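# Upright a closed gift box and open its lid

## Task

A closed gift box is lying on one of its sides on the table. Stand it up on its bottom, then swing the lid open until it is roughly vertical or tilted back beyond that. Concealed magnets keep the lid's flap closed, so it takes some pull to open.

## Robot and tools

Robot: one arm, mounted tilted on a base at (0, 0, +0.600) m in the scene frame, carrying a five-finger right hand. Scene frame: origin on the table top under the base, +z up, +y to the left when looking along +x. All hand poses, velocities, targets and offsets are in the arm's base frame, not the scene frame. In base coordinates, up (against gravity) is roughly (-0.847, -0.069, +0.527), so an offset meant to lift must follow that direction.

Hand point: a spot 0.05 m in front of the palm and 0.15 m out from the wrist face. Its +z runs along the straight fingers, +y points out of the palm, +x points across the palm away from the thumb. Straight fingertips end 0.06 to 0.07 m past it along +z and sit 0.06 m behind it along -y. A bracket on the little-finger side of the wrist can strike things, and with level fingers the wrist may hang up to 0.11 m (palm down) or 0.23 m (palm up) below the point and meet the table first.

A row: 14 numbers, each in [-1, 1]. Order: dx, dy, dz, rx, ry, rz, little, ring, middle, index, thumb_bend, thumb_turn, force_limit, speed. The first six are an offset, not a pose: they are counted from the Hand target shown at the start of the action, along the base axes; 1.0 means 0.6 m for dx, dy, dz and 180 degrees for rx, ry, rz, which form one rotation vector turning about the Hand target's position. Finger numbers are absolute targets: -1 open/straight, +1 curled. thumb_bend -1 straight, +1 fully bent; thumb_turn -1 beside the palm, +1 across in front of it. force_limit maps -1..+1 to about 0..10 N at the fingertip (0..15 N for the two thumb motors). speed rises from almost nothing at -1 to full at +0.48 and stays full up to +1. For a soft grip close at speed -0.94 or lower. With the thumb turned in front, the hand can enclose things 0.035 to 0.065 m thick, or a handle down to about 0.025 m. At the start of the scene, read a result first and resend the hand numbers it shows, since 0 is itself a command.

execute_actions: actions is a list of actions; each action is a list of up to 15 rows, one per 1/30 s step, with the last row held if fewer are given. Every row in an action counts from that action's start target; a repeated offset moves the hand further. cameras: list of names, ["all"], [] or omitted (images only come with an empty actions list unless asked).

move: target is one row, or a list of up to 15 rows, all offsets from the same current Hand target. speed: m/s, 0.002 to 3.6 (default 0.25), one value or one per target; turns go up to twice that in rad/s. blend: corner rounding in m, per target or one value; 0 stops at each target. stop_force: 3 to 120 N, ends the path once the wrist senses that much push against the motion; zero (default true) re-zeroes first, false keeps the old zero. blocking=false returns after about 0.5 s while the arm keeps going (not allowed with stop_force). The result adds a move: line: done (within 3 mm and 2 degrees), off_target, moving, held or fault, plus the limits that acted (paced: pose clipped; held: steps withheld). Neither done nor off_target tells you whether anything is being touched.

wait: seconds 0 to 10; holds the last command, lets a running move continue. stop: brakes a running move; needs some distance. zoom_image: camera (cam_head_left, cam_head_right, cam_high, cam_low, cam_wrist) and region [x0, y0, x1, y1] in pixels, at most 504 by 504, from that camera's latest image. show_instructions: shows the reference picture. zero_wrist_force: resets the wrist sensor baseline. finished_scene: scene = the number of the scene now running; ends it irreversibly, so call it only when the box stands on its base with the lid open and steady without the robot.

Results: hand point position (m) and quat_wxyz, velocities, Hand target (the last commanded pose after clipping; your next offsets start there), joint positions and torques, Wrist force/torque along the hand's axes plus the peak since the last shown, and per-motor hand_measured, hand_stopped_by (moving, target, force, stalled, fault) and hand_load_n (positive when pushed open; a dropped grip shows as load near 0). Velocities are left out when joints read within noise. The hand often settles short of its target; send the remaining distance as a new offset. Orientation commands are clipped to 32 degrees from the measured one per step.

Avoid: knocking the box off the table (fails the scene), dropping it or releasing it while moving, fast contacts, and driving past a firm surface: this stiff arm faults (10 s stop) at joint torque limits (wrist joints 26.6 N m) or about 150 N of outside force. Don't route paths close to the arm's own base. Keep finger loads moderate, approach contacts slowly, and back the target off past the hand point to end a push. Long stretched holds heat motors; a MOTOR HOT line warns before a brake stop at 85 °C.

Each tool is called after "Call:" in YAML: its name, and indented under it one key for each argument.

Reference images:

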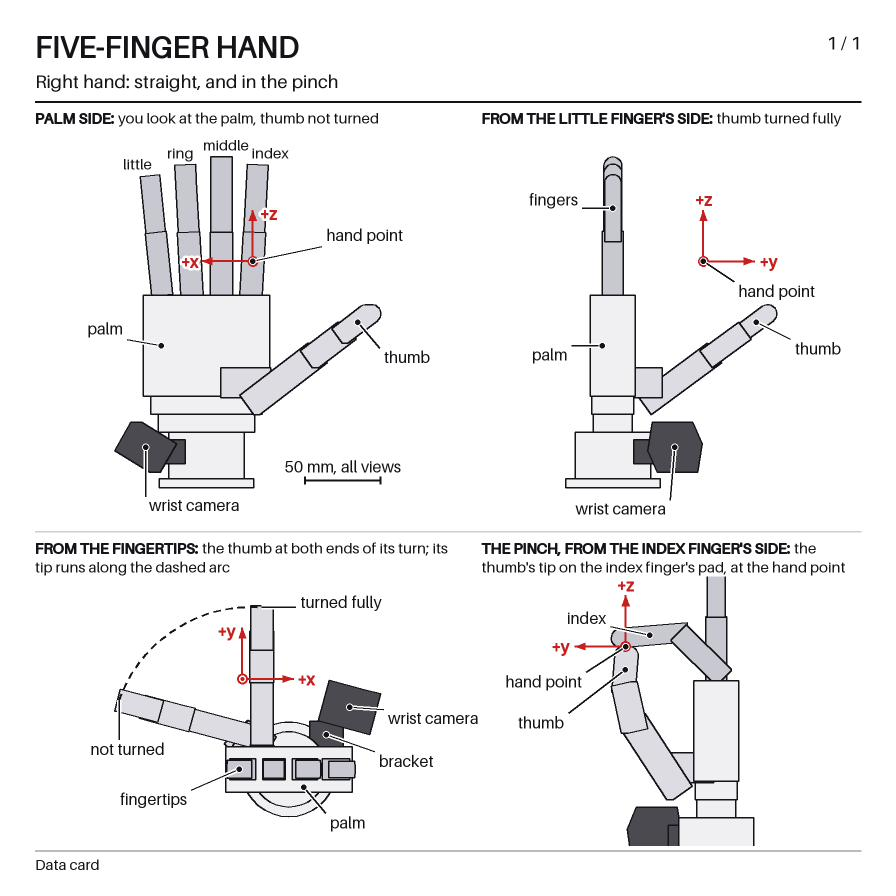

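## Session

Call:
execute_actions:
  actions: []

Scene clock: 0.00 s.
end_effector_position=(+0.5465, -0.3674, +0.0625) hand_measured=(-1.000, -1.000, -1.000, -1.000, -1.000, -1.000) hand_load_n=(+0.0, +0.0, +0.0, +0.0, +0.0, +0.0) hand_stopped_by=(target, target, target, target, target, target) hand_force_limit=0.00 hand_speed=-0.80 end_effector_quat_wxyz=(+0.041, +0.702, +0.658, -0.270)
Joint positions: [-0.6 -0.659 1.043 1.229 2.122 -0.524]
Joint velocities: within noise
Joint torques (N m): no reading
Wrist force (N): no reading
Wrist torque (N m): no reading
Wrist force, peak (N): no reading
Hand target: +0.5465, -0.3674, +0.0625; +0.041, +0.702, +0.658, -0.270

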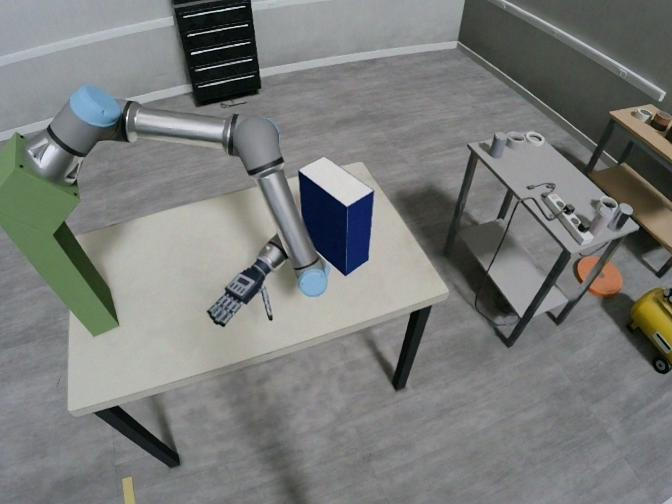

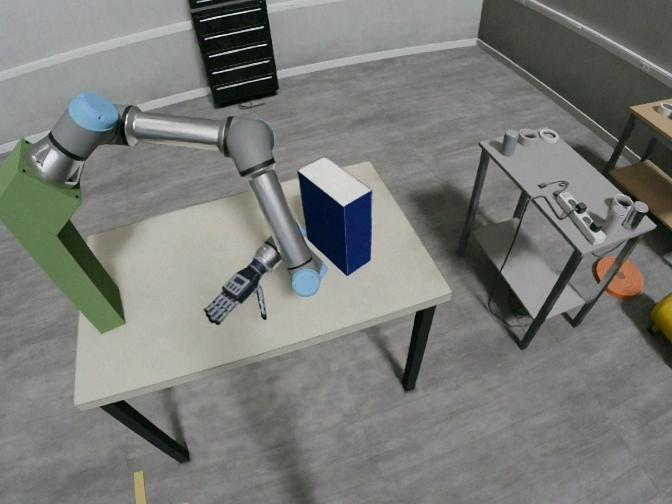

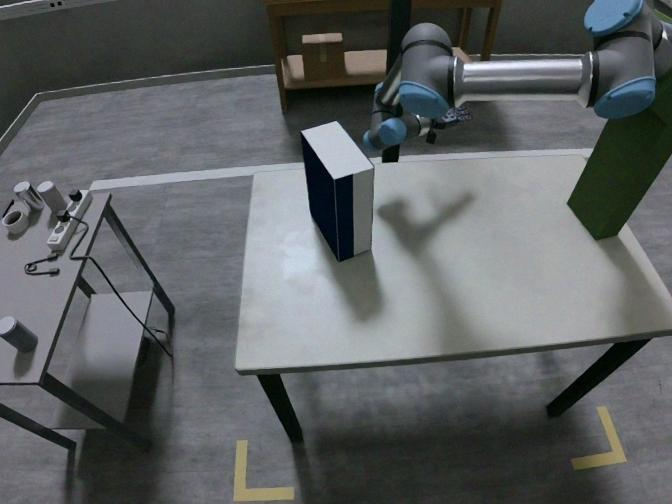

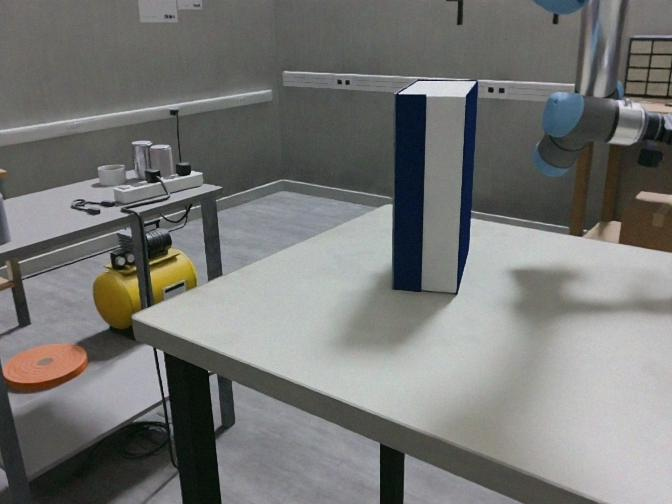

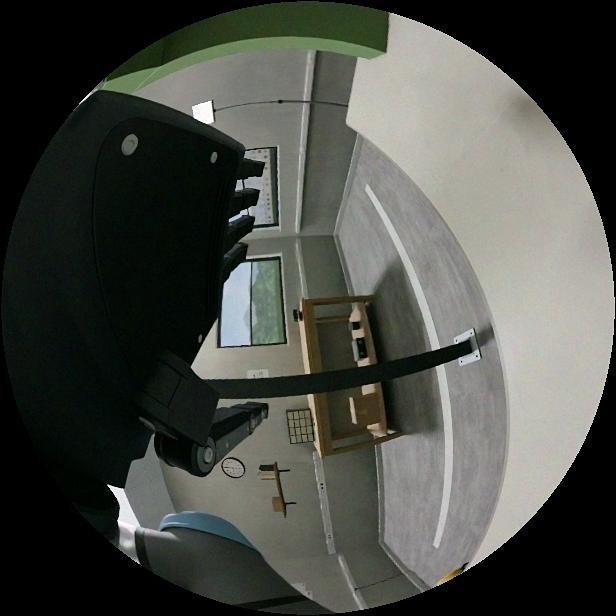

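Call:
zoom_image:
  camera: "cam_low"
  region: [350, 50, 520, 310]

Call:
zoom_image:
  camera: "cam_high"
  region: [280, 100, 400, 280]

Call:
zoom_image:
  camera: "cam_head_left"
  region: [200, 140, 400, 340]

Scaled by 1.938 from the camera's 672x504 image, which has a finer 960x720 frame.

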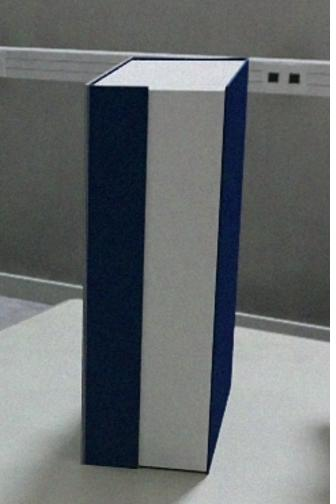

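Scaled by 2.800 from the camera's 672x504 image, which has a finer 960x720 frame.

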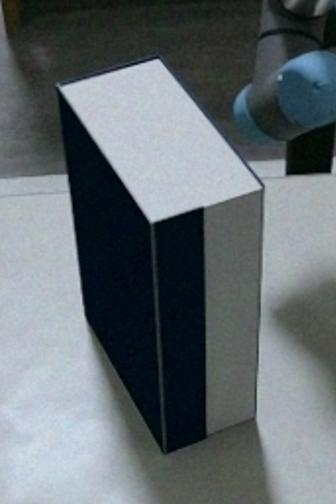

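Scaled by 2.520 from the camera's 672x504 image, which has a finer 960x720 frame.

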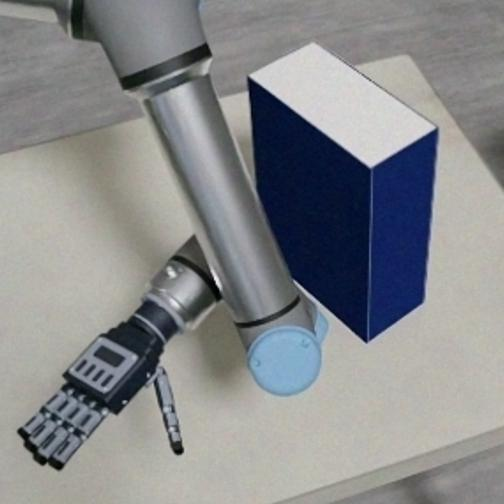

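Call:
move:
  target: [-0.2558,0.5248,0.4623,0.1594,-0.4283,0.0590,-1,-1,-1,-1,-1,1,0,0]
  cameras: ["all"]

Scene clock: 13.93 s.
end_effector_position=(+0.3930, -0.0525, +0.3398) hand_measured=(-1.000, -1.000, -1.000, -1.000, -1.000, +1.000) hand_load_n=(+0.0, +0.0, +0.0, +0.0, +0.0, +0.0) hand_stopped_by=(target, target, target, target, target, target) hand_force_limit=0.00 hand_speed=0.00 end_effector_quat_wxyz=(+0.298, +0.646, +0.589, +0.384)
Joint positions: [-1.268 -2.109 2.283 1.055 0.595 -0.995]
Joint torques (N m): [20.65 -15.33 -21.92 0.86 2.43 0.07]
Wrist force (N): [-0.6 -1.7 0.9]
Wrist torque (N m): [-0.18 -0.06 0.01]
Wrist force, peak (N): [-0.9 -1.8 1.0]
Hand target: +0.3930, -0.0525, +0.3399; +0.298, +0.645, +0.589, +0.384
Off the commanded pose: 0.000 m, 0 deg.
move: done

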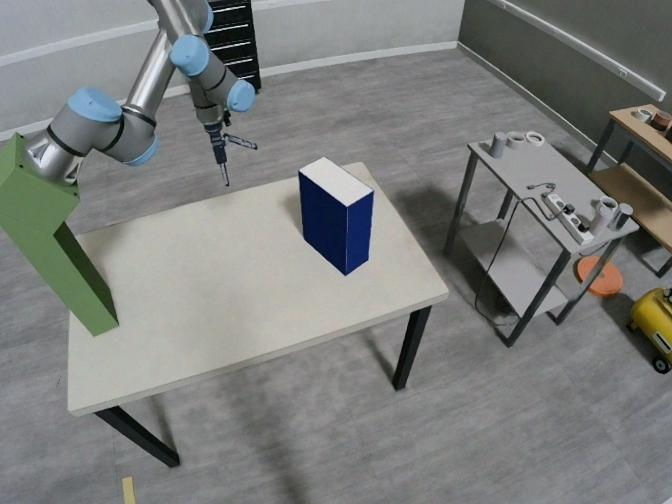

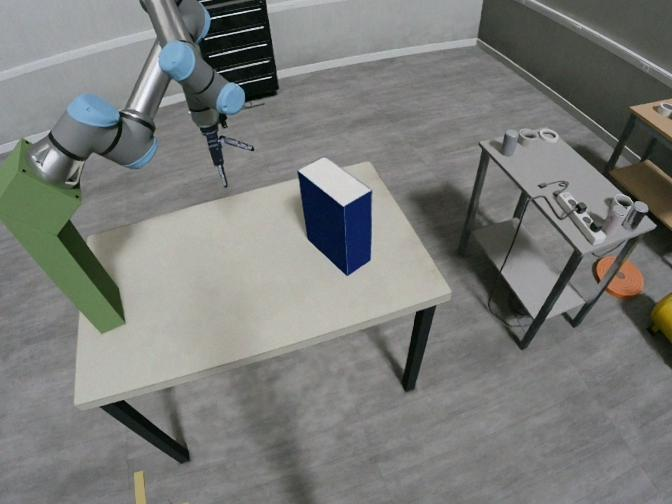

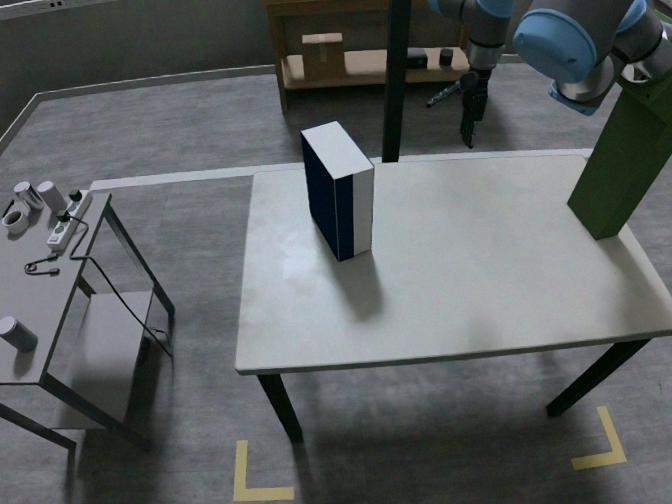

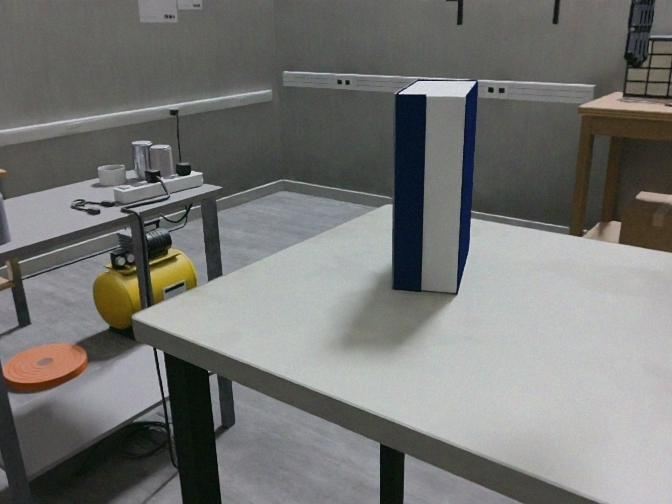

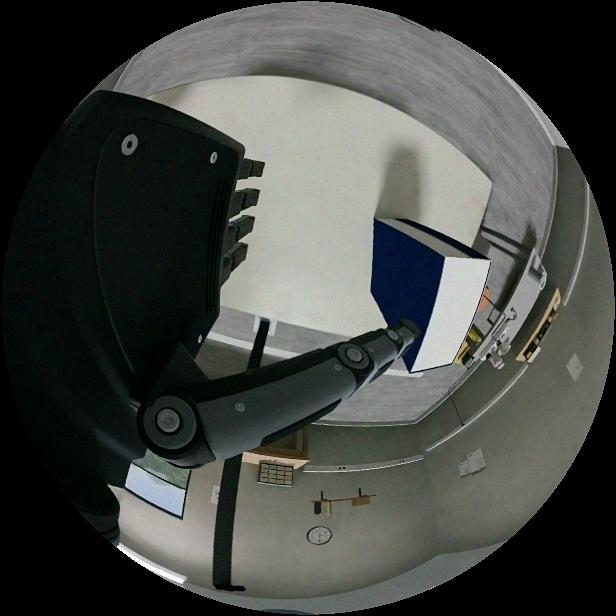

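Call:
move:
  target: [0.2295,-0.2625,0.1762,-0.0273,-0.0022,0.0170,-1,-1,-1,-1,-1,1,0,0]
  cameras: ["all"]

Scene clock: 17.80 s.
end_effector_position=(+0.5307, -0.2099, +0.4456) hand_measured=(-1.000, -1.000, -1.000, -1.000, -1.000, +1.000) hand_load_n=(+0.0, +0.0, +0.0, +0.0, +0.0, +0.0) hand_stopped_by=(target, target, target, target, target, target) hand_force_limit=0.00 hand_speed=0.00 end_effector_quat_wxyz=(+0.317, +0.615, +0.621, +0.368)
Joint positions: [-0.994 -1.557 1.553 0.921 0.728 -0.703]
Joint torques (N m): [-21.65 -21.51 -21.56 1.21 -2.73 -0.22]
Wrist force (N): [-0.6 -1.4 0.9]
Wrist torque (N m): [-0.11 -0.05 -0.01]
Wrist force, peak (N): [0.8 -3.2 0.6]
Hand target: +0.5307, -0.2100, +0.4456; +0.317, +0.615, +0.621, +0.368
Off the commanded pose: 0.000 m, 0 deg.
move: done

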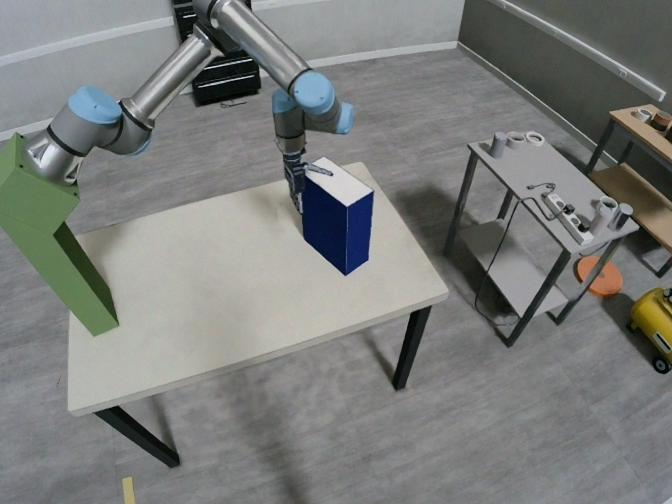

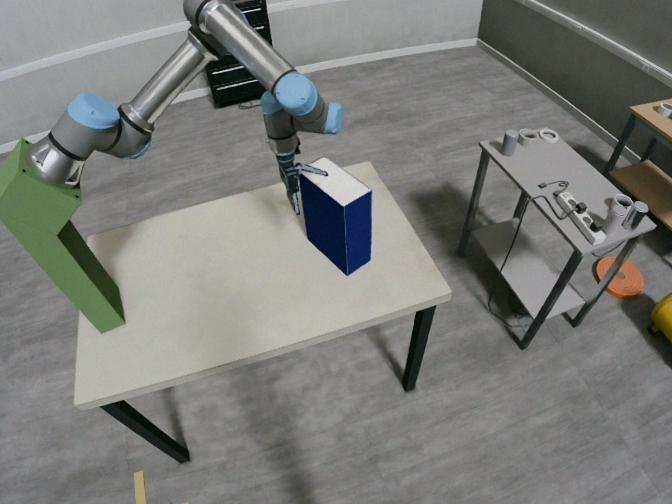

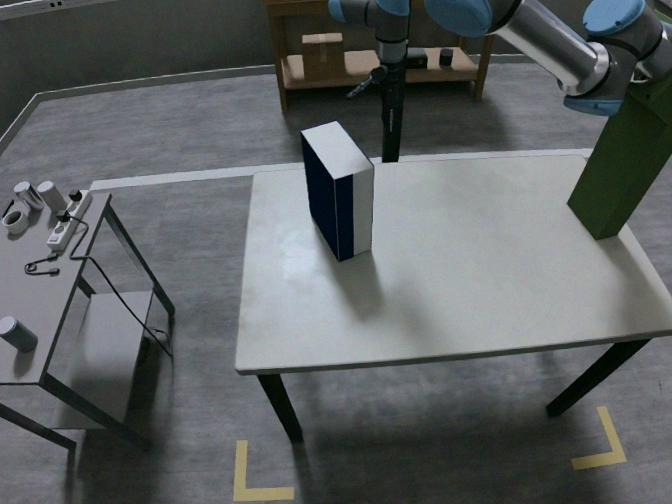

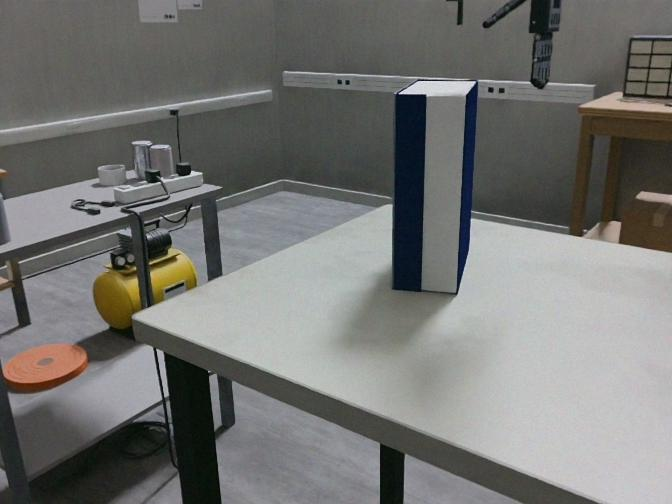

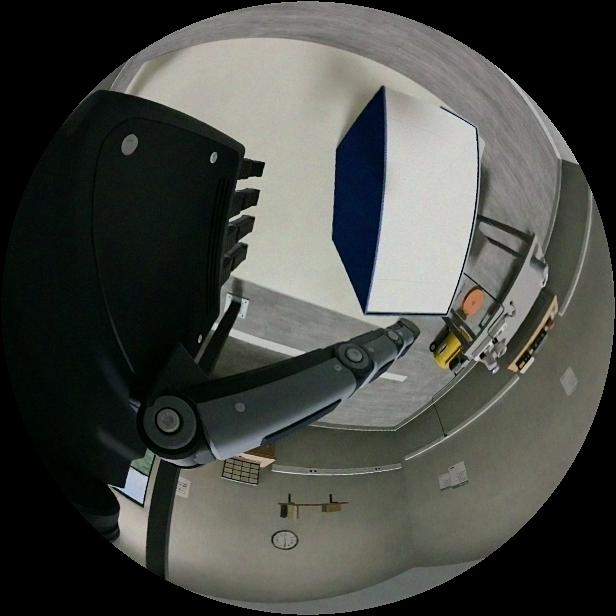

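Call:
move:
  target:
    - [0.0710,0.0542,0.1208,0,0,0,-1,-1,-1,-1,-0.2,1,0,0]
  cameras: ["cam_head_left","cam_high","cam_low","cam_wrist"]

Scene clock: 20.07 s.
end_effector_position=(+0.5733, -0.1775, +0.5180) hand_measured=(-1.000, -1.000, -1.000, -1.000, -0.200, +1.000) hand_load_n=(+0.0, +0.0, +0.0, +0.0, +0.0, +0.0) hand_stopped_by=(target, target, target, target, target, target) hand_force_limit=0.00 hand_speed=0.00 end_effector_quat_wxyz=(+0.317, +0.615, +0.621, +0.368)
Joint positions: [-0.832 -1.503 1.286 1.01 0.834 -0.529]
Joint torques (N m): [4.45 -42.99 -24.2 2.41 -0.46 1.61]
Wrist force (N): [-0.7 -1.5 1.1]
Wrist torque (N m): [-0.17 -0.07 0.06]
Wrist force, peak (N): [-1.5 -3.5 1.1]
Hand target: +0.5733, -0.1775, +0.5181; +0.317, +0.615, +0.621, +0.368
Off the commanded pose: 0.000 m, 0 deg.
move: done
Images, in order (width x height): cam_head_left 672x504, cam_high 672x504, cam_low 672x504, cam_wrist 616x616.

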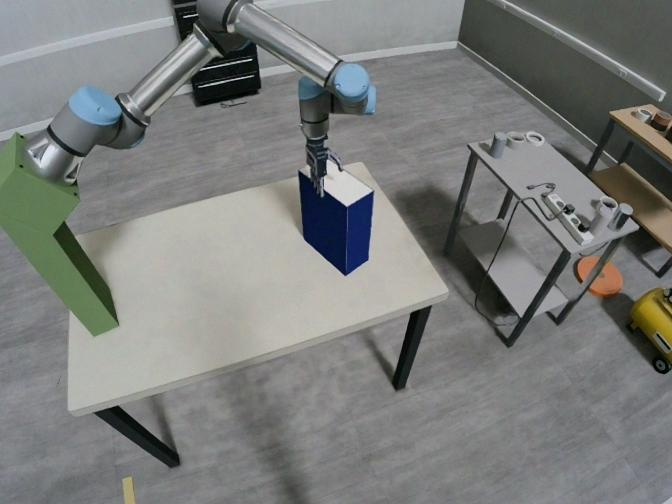

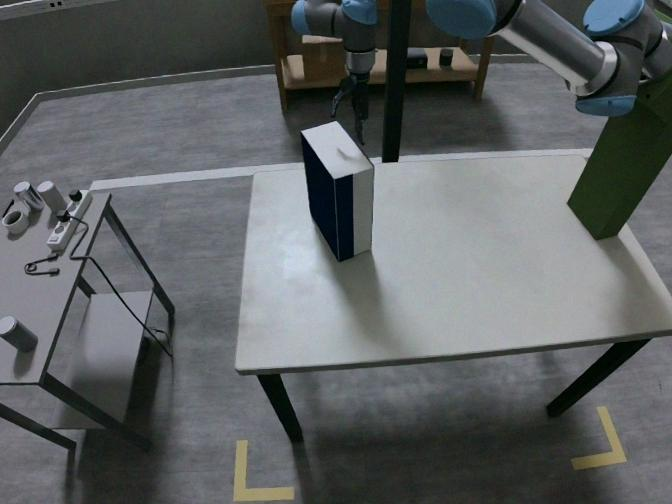

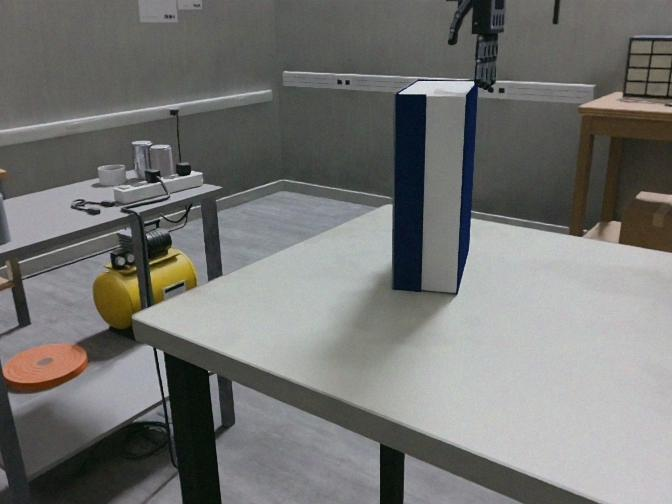

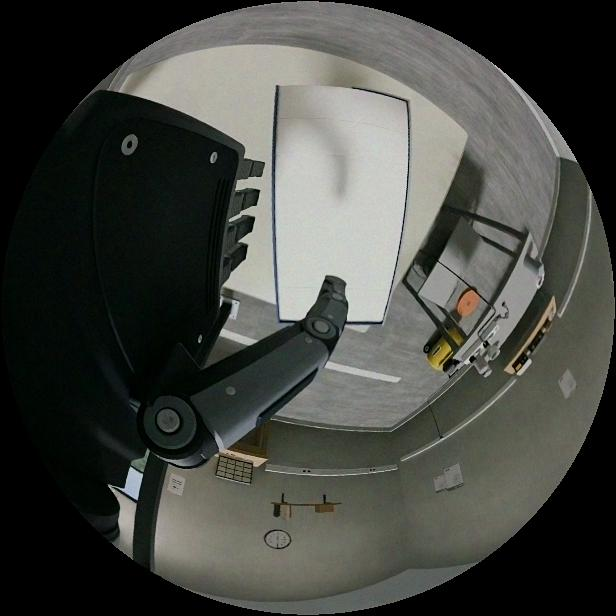

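Call:
move:
  target: [0.0007,0.0594,0.0087,-0.0621,-0.0050,0.0387,-1,-1,-1,-1,-0.2,1,0,0]
  cameras: ["cam_head_left","cam_wrist"]

Call:
zoom_image:
  camera: "cam_head_left"
  region: [270, 100, 410, 290]

Scene clock: 23.43 s.
end_effector_position=(+0.5737, -0.1417, +0.5233) hand_measured=(-1.000, -1.000, -1.000, -1.000, -0.200, +1.000) hand_load_n=(+0.0, +0.0, +0.0, +0.0, +0.0, +0.0) hand_stopped_by=(target, target, target, target, target, target) hand_force_limit=0.00 hand_speed=0.00 end_effector_quat_wxyz=(+0.357, +0.539, +0.688, +0.330)
Joint positions: [-0.792 -1.533 1.314 0.987 0.863 -0.721]
Joint torques (N m): [-17.84 -31.14 -24.87 3.52 -2.74 -1.19]
Wrist force (N): [-0.1 -1.7 1.2]
Wrist torque (N m): [-0.18 -0.14 0.03]
Wrist force, peak (N): [-0.8 -1.8 1.2]
Hand target: +0.5737, -0.1418, +0.5233; +0.357, +0.539, +0.688, +0.329
Off the commanded pose: 0.000 m, 0 deg.
move: done
Images, in order (width x height): cam_head_left 672x504, cam_wrist 616x616.

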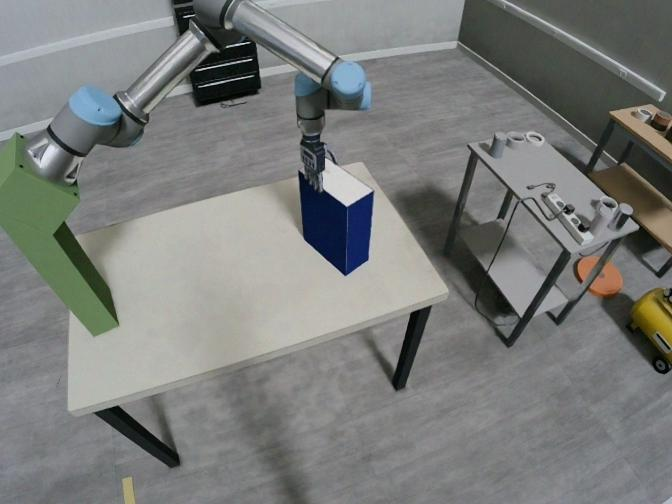

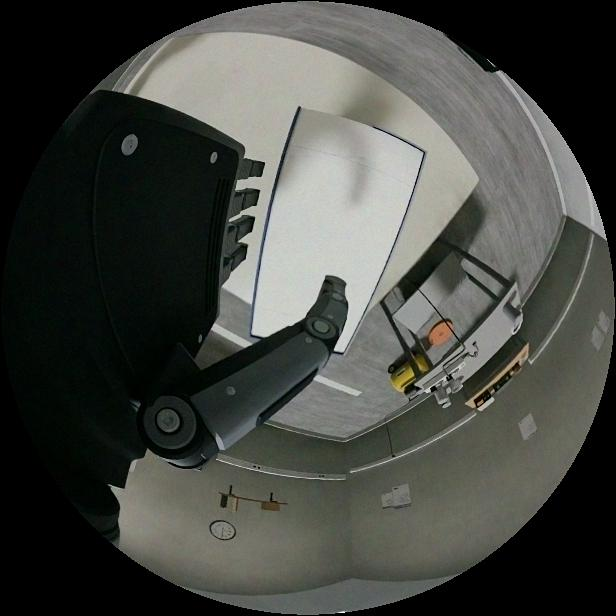

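Scaled by 2.653 from the camera's 672x504 image, which has a finer 960x720 frame.

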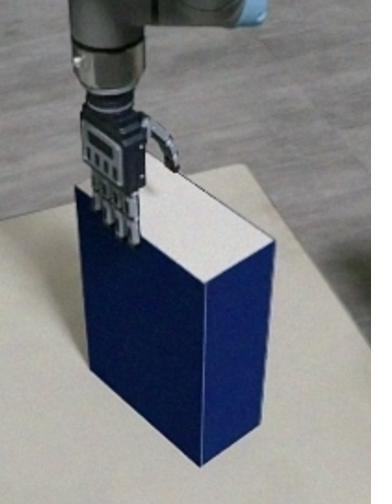

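Call:
move:
  target: [0.0680,0.0185,-0.0463,-0.0118,-0.0009,0.0073,-1,-1,-1,-1,-0.2,1,0,0]
  cameras: ["cam_head_left","cam_high","cam_wrist"]

Call:
zoom_image:
  camera: "cam_head_left"
  region: [270, 100, 410, 290]

Call:
zoom_image:
  camera: "cam_wrist"
  region: [120, 80, 450, 410]

Call:
zoom_image:
  camera: "cam_high"
  region: [280, 20, 420, 160]

Scene clock: 25.17 s.
end_effector_position=(+0.6145, -0.1307, +0.4956) hand_measured=(-1.000, -1.000, -1.000, -1.000, -0.200, +1.000) hand_load_n=(+0.0, +0.0, +0.0, +0.0, +0.0, +0.0) hand_stopped_by=(target, target, target, target, target, target) hand_force_limit=0.00 hand_speed=0.00 end_effector_quat_wxyz=(+0.364, +0.524, +0.699, +0.322)
Joint positions: [-0.695 -1.465 1.305 0.876 0.934 -0.682]
Joint torques (N m): [-11.19 -46.59 -0.4 1.58 -2.23 -2.53]
Wrist force (N): [-0.8 -1.5 0.9]
Wrist torque (N m): [-0.13 0.00 0.00]
Wrist force, peak (N): [-0.7 -1.6 2.0]
Hand target: +0.6145, -0.1307, +0.4955; +0.364, +0.524, +0.699, +0.321
Off the commanded pose: 0.000 m, 0 deg.
move: done
Images, in order (width x height): cam_head_left 672x504, cam_high 672x504, cam_wrist 616x616.

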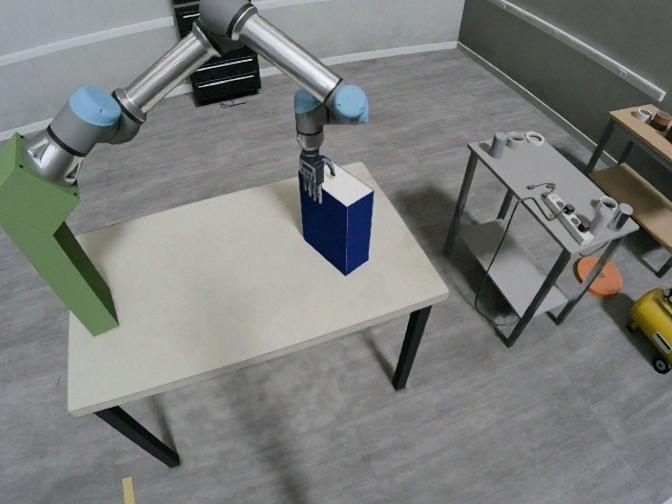

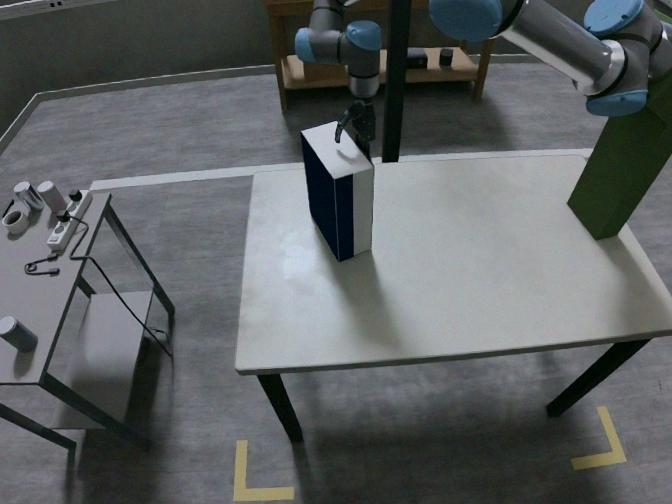

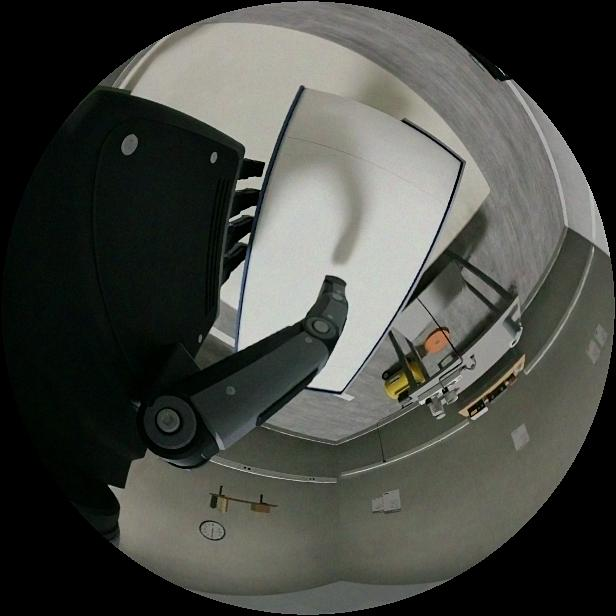

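Scaled by 2.653 from the camera's 672x504 image, which has a finer 960x720 frame.

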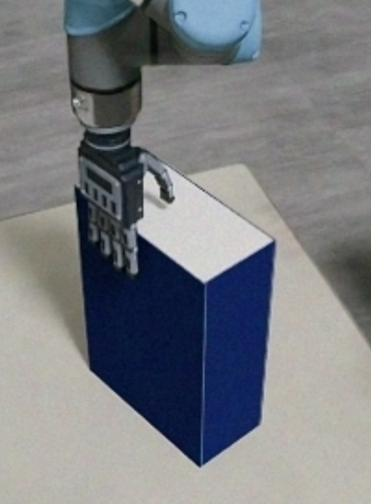

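Scaled by 1.527 from the camera's 616x616 image, which has a finer 880x880 frame.

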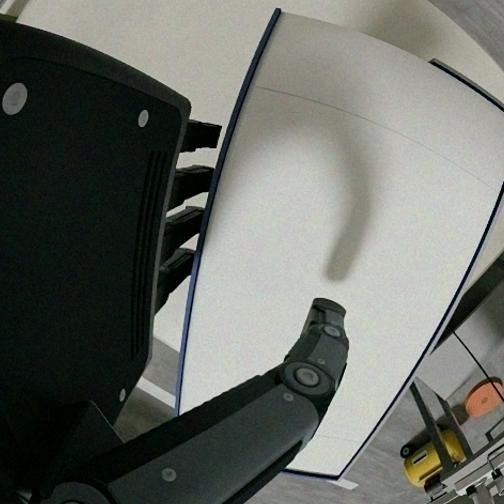

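Scaled by 3.600 from the camera's 672x504 image, which has a finer 960x720 frame.

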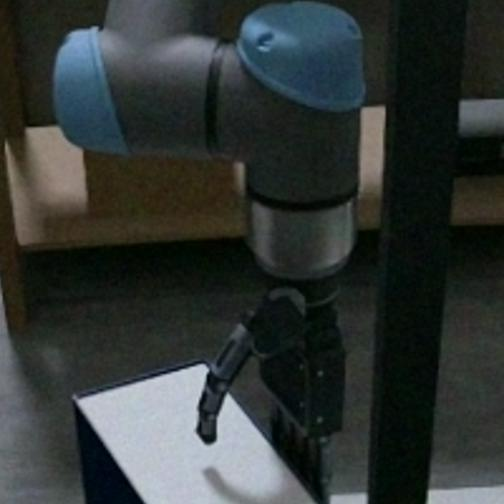

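Call:
move:
  target: [0.0564,0.0045,-0.0352,0,0,0,-1,-1,-1,-1,-0.2,1,0,0]
  speed: 0.02
  stop_force: 3
  cameras: ["cam_head_left","cam_wrist"]

Call:
zoom_image:
  camera: "cam_wrist"
  region: [120, 80, 450, 410]

Scene clock: 27.43 s.
end_effector_position=(+0.6303, -0.1294, +0.4856) hand_measured=(-1.000, -1.000, -1.000, -1.000, -0.200, +1.000) hand_load_n=(+0.0, +0.0, +0.0, +0.0, +1.5, -0.5) hand_stopped_by=(target, target, target, target, target, target) hand_force_limit=0.00 hand_speed=0.00 end_effector_quat_wxyz=(+0.364, +0.524, +0.699, +0.321)
Joint positions: [-0.666 -1.433 1.293 0.843 0.956 -0.659]
Joint torques (N m): [-17.63 -53.5 1.73 1.08 -2.4 -2.37]
Wrist force (N): [-0.8 -1.5 -2.5]
Wrist torque (N m): [-0.15 0.07 0.05]
Wrist force, peak (N): [-0.4 -4.2 -15.4]
Hand target: +0.6303, -0.1294, +0.4856; +0.364, +0.524, +0.699, +0.321 (not the last commanded pose)
Off the commanded pose: 0.021 m, 0 deg.
move: contact
Images, in order (width x height): cam_head_left 672x504, cam_wrist 616x616.

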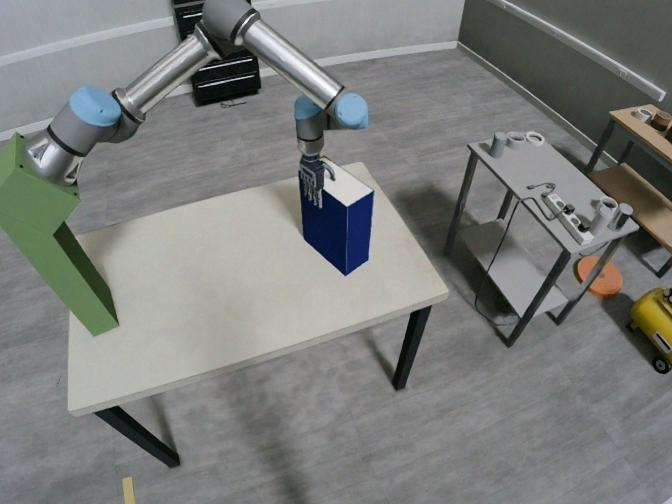

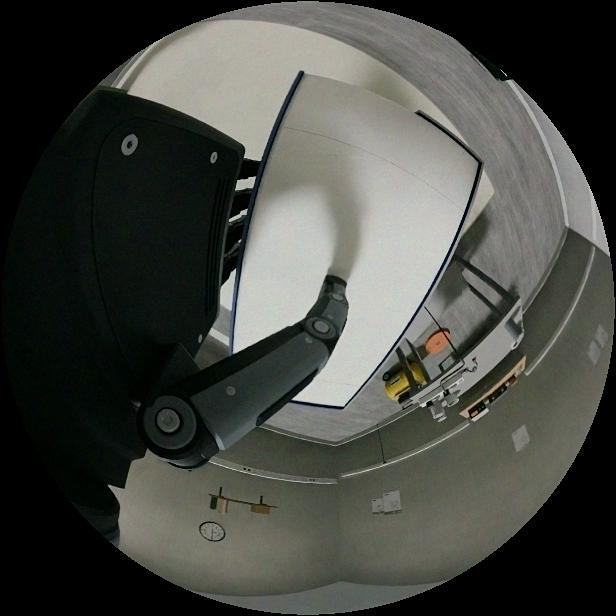

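Scaled by 1.527 from the camera's 616x616 image, which has a finer 880x880 frame.

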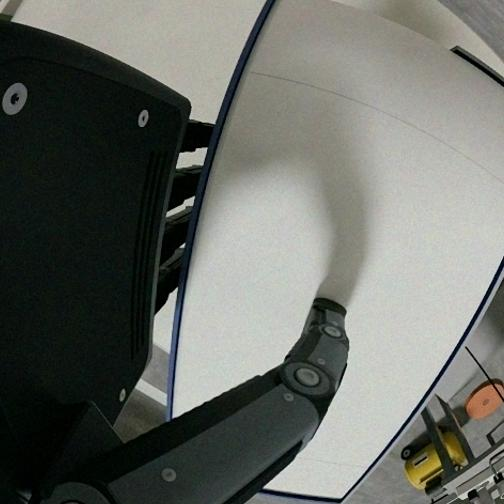

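Call:
execute_actions:
  actions:
    - [[0,0,0,0,0,0,-1,-1,-1,-1,0.15,1,-0.3,-0.94]]

Call:
wait:
  seconds: 3
  cameras: ["cam_head_left","cam_wrist"]

Call:
zoom_image:
  camera: "cam_wrist"
  region: [120, 80, 450, 410]

Scene clock: 28.97 s.
end_effector_position=(+0.6303, -0.1294, +0.4857) hand_measured=(-1.000, -1.000, -1.000, -1.000, -0.186, +1.000) hand_load_n=(+0.0, +0.0, +0.0, +0.0, +5.5, +0.5) hand_stopped_by=(target, target, target, target, force, target) hand_force_limit=-0.30 hand_speed=-0.94 end_effector_quat_wxyz=(+0.364, +0.524, +0.699, +0.321)
Joint positions: [-0.666 -1.433 1.293 0.843 0.956 -0.659]
Joint torques (N m): [-16.59 -47.27 1.28 0.48 -2.01 -2.22]
Wrist force (N): [-1.2 0.6 -5.3]
Wrist torque (N m): [-0.15 0.10 0.08]
Wrist force, peak (N): [-1.2 0.4 -5.8]
Hand target: +0.6303, -0.1294, +0.4856; +0.364, +0.524, +0.699, +0.321
Off the commanded pose: 0.000 m, 0 deg.

Scene clock: 31.97 s.
end_effector_position=(+0.6303, -0.1294, +0.4856) hand_measured=(-1.000, -1.000, -1.000, -1.000, -0.186, +1.000) hand_load_n=(+0.0, +0.0, +0.0, +0.0, +5.5, +1.0) hand_stopped_by=(target, target, target, target, force, target) hand_force_limit=-0.30 hand_speed=-0.94 end_effector_quat_wxyz=(+0.364, +0.524, +0.699, +0.321)
Joint positions: [-0.666 -1.433 1.293 0.843 0.956 -0.659]
Joint torques (N m): [-12.01 -33.67 0.33 0.48 -1.17 -1.73]
Wrist force (N): [-1.3 0.3 -5.4]
Wrist torque (N m): [-0.18 0.12 0.07]
Wrist force, peak (N): [-1.2 0.4 -5.7]
Hand target: +0.6303, -0.1294, +0.4856; +0.364, +0.524, +0.699, +0.321
Off the commanded pose: 0.000 m, 0 deg.
wait: 3.00 s; at rest by 0.17 s
Images, in order (width x height): cam_head_left 672x504, cam_wrist 616x616.

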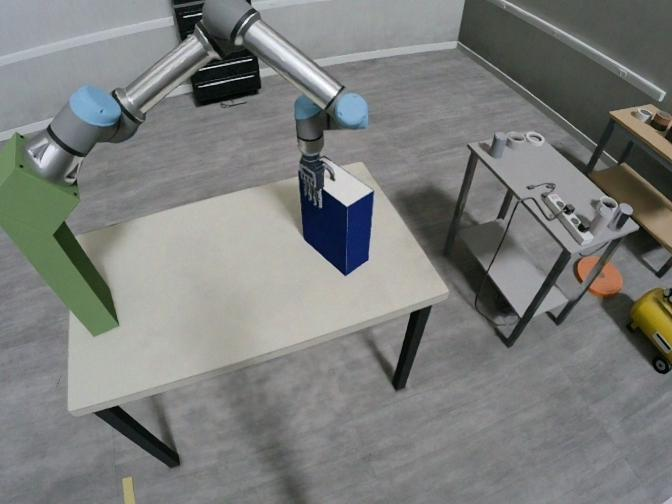

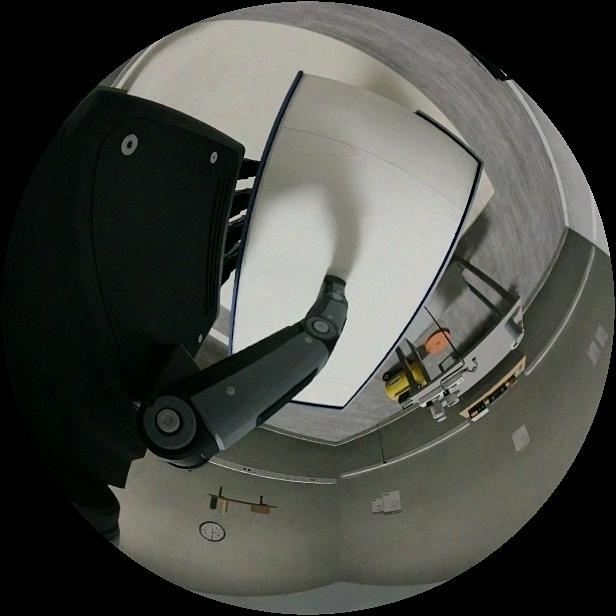

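Scaled by 1.527 from the camera's 616x616 image, which has a finer 880x880 frame.

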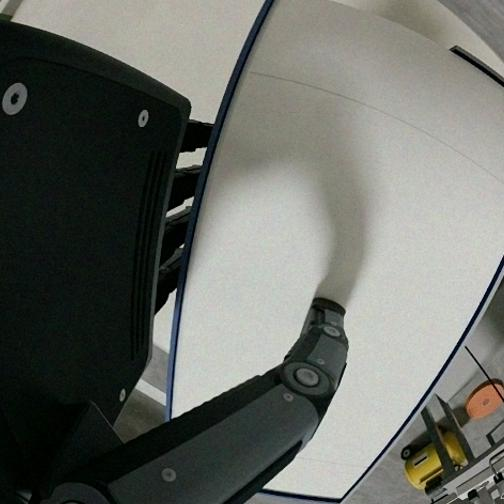

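Call:
move:
  target: [-0.0317,-0.0143,-0.0467,0.0062,-0.0323,0.0057,-1,-1,-1,-1,0.15,1,-0.3,-0.94]
  speed: 0.04
  cameras: ["cam_head_left","cam_low","cam_wrist"]

Call:
zoom_image:
  camera: "cam_low"
  region: [350, 20, 550, 310]

Scene clock: 34.60 s.
end_effector_position=(+0.6112, -0.1381, +0.4577) hand_measured=(-1.000, -1.000, -1.000, -1.000, -0.188, +1.000) hand_load_n=(+0.0, +0.5, +0.0, +0.0, +9.5, -2.5) hand_stopped_by=(target, target, target, target, force, target) hand_force_limit=-0.30 hand_speed=-0.94 end_effector_quat_wxyz=(+0.391, +0.505, +0.682, +0.358)
Joint positions: [-0.74 -1.503 1.496 0.64 0.835 -0.65]
Joint torques (N m): [7.85 -22.53 -19.41 3.09 3.51 1.16]
Wrist force (N): [1.6 1.2 -11.3]
Wrist torque (N m): [-0.24 0.06 0.05]
Wrist force, peak (N): [0.5 2.1 -15.3]
Hand target: +0.6113, -0.1380, +0.4576; +0.391, +0.504, +0.682, +0.358
Off the commanded pose: 0.000 m, 0 deg.
move: done
Images, in order (width x height): cam_head_left 672x504, cam_low 672x504, cam_wrist 616x616.

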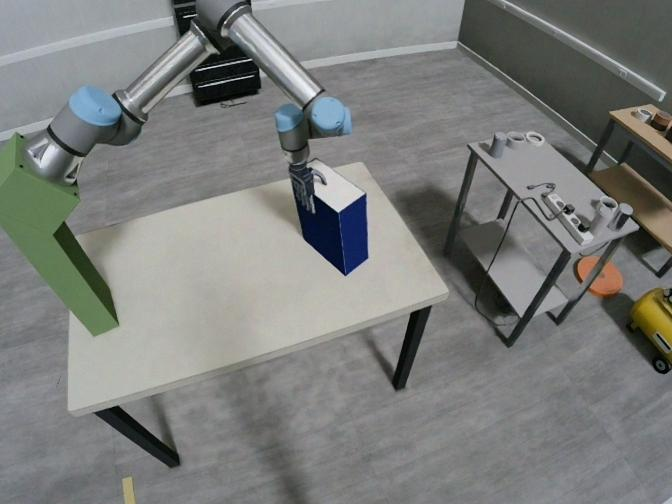

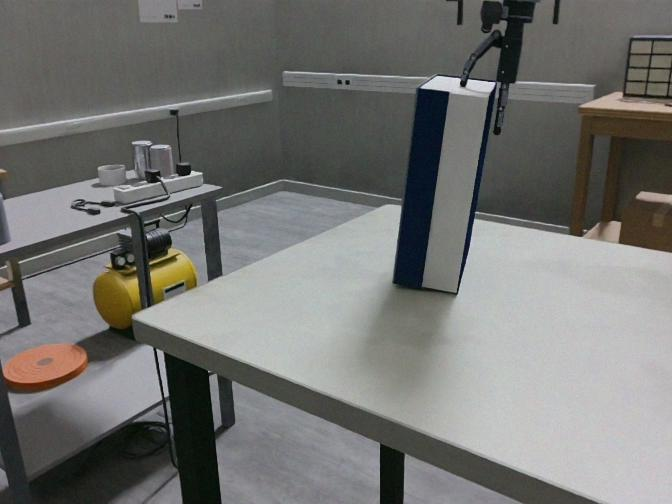

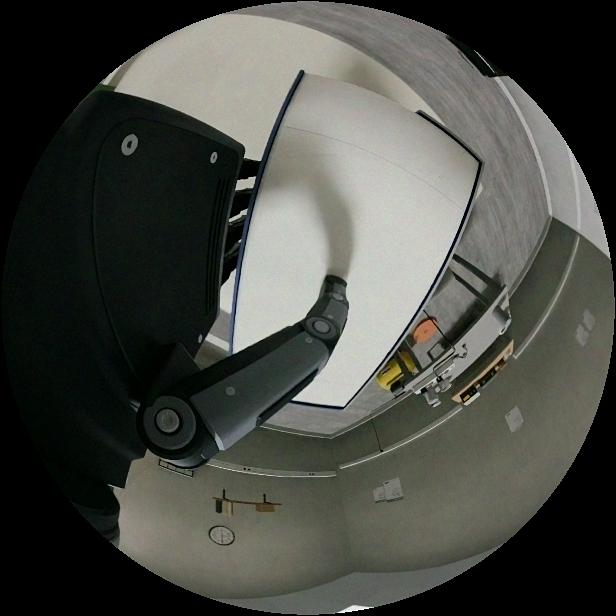

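Scaled by 1.738 from the camera's 672x504 image, which has a finer 960x720 frame.

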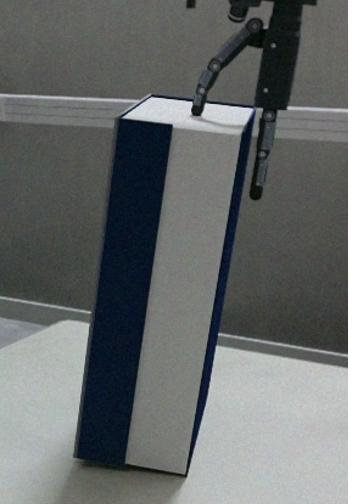

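Call:
move:
  target: [-0.0358,-0.0186,-0.0664,0.0082,-0.0430,0.0076,-1,-1,-1,-1,0.15,1,-0.3,-0.94]
  speed: 0.05
  cameras: ["cam_low","cam_wrist"]

Call:
zoom_image:
  camera: "cam_low"
  region: [350, 20, 550, 310]

Scene clock: 36.83 s.
end_effector_position=(+0.5898, -0.1492, +0.4178) hand_measured=(-1.000, -1.000, -1.000, -1.000, -0.188, +1.000) hand_load_n=(+0.0, +0.0, +0.0, +0.0, +7.5, -3.0) hand_stopped_by=(target, target, target, target, force, target) hand_force_limit=-0.30 hand_speed=-0.94 end_effector_quat_wxyz=(+0.425, +0.476, +0.655, +0.404)
Joint positions: [-0.828 -1.553 1.723 0.347 0.679 -0.6]
Joint torques (N m): [8.35 -21.94 -16.05 0.11 2.6 -2.31]
Wrist force (N): [2.0 0.6 -9.7]
Wrist torque (N m): [-0.19 0.07 0.04]
Wrist force, peak (N): [2.2 2.8 -22.3]
Hand target: +0.5898, -0.1492, +0.4178; +0.425, +0.476, +0.655, +0.404
Off the commanded pose: 0.000 m, 0 deg.
move: done
Images, in order (width x height): cam_low 672x504, cam_wrist 616x616.

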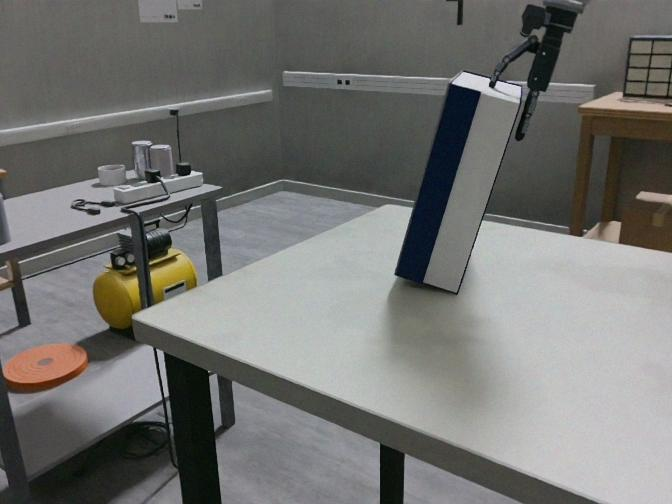

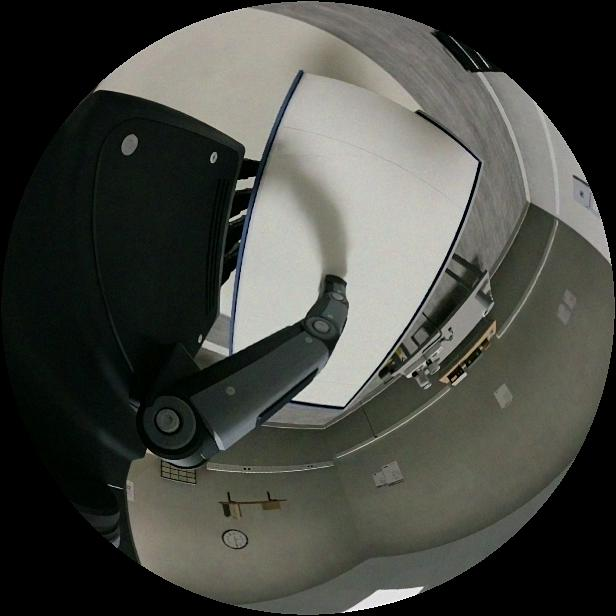

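Scaled by 1.738 from the camera's 672x504 image, which has a finer 960x720 frame.

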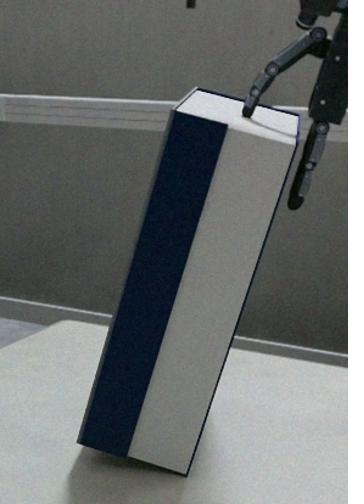

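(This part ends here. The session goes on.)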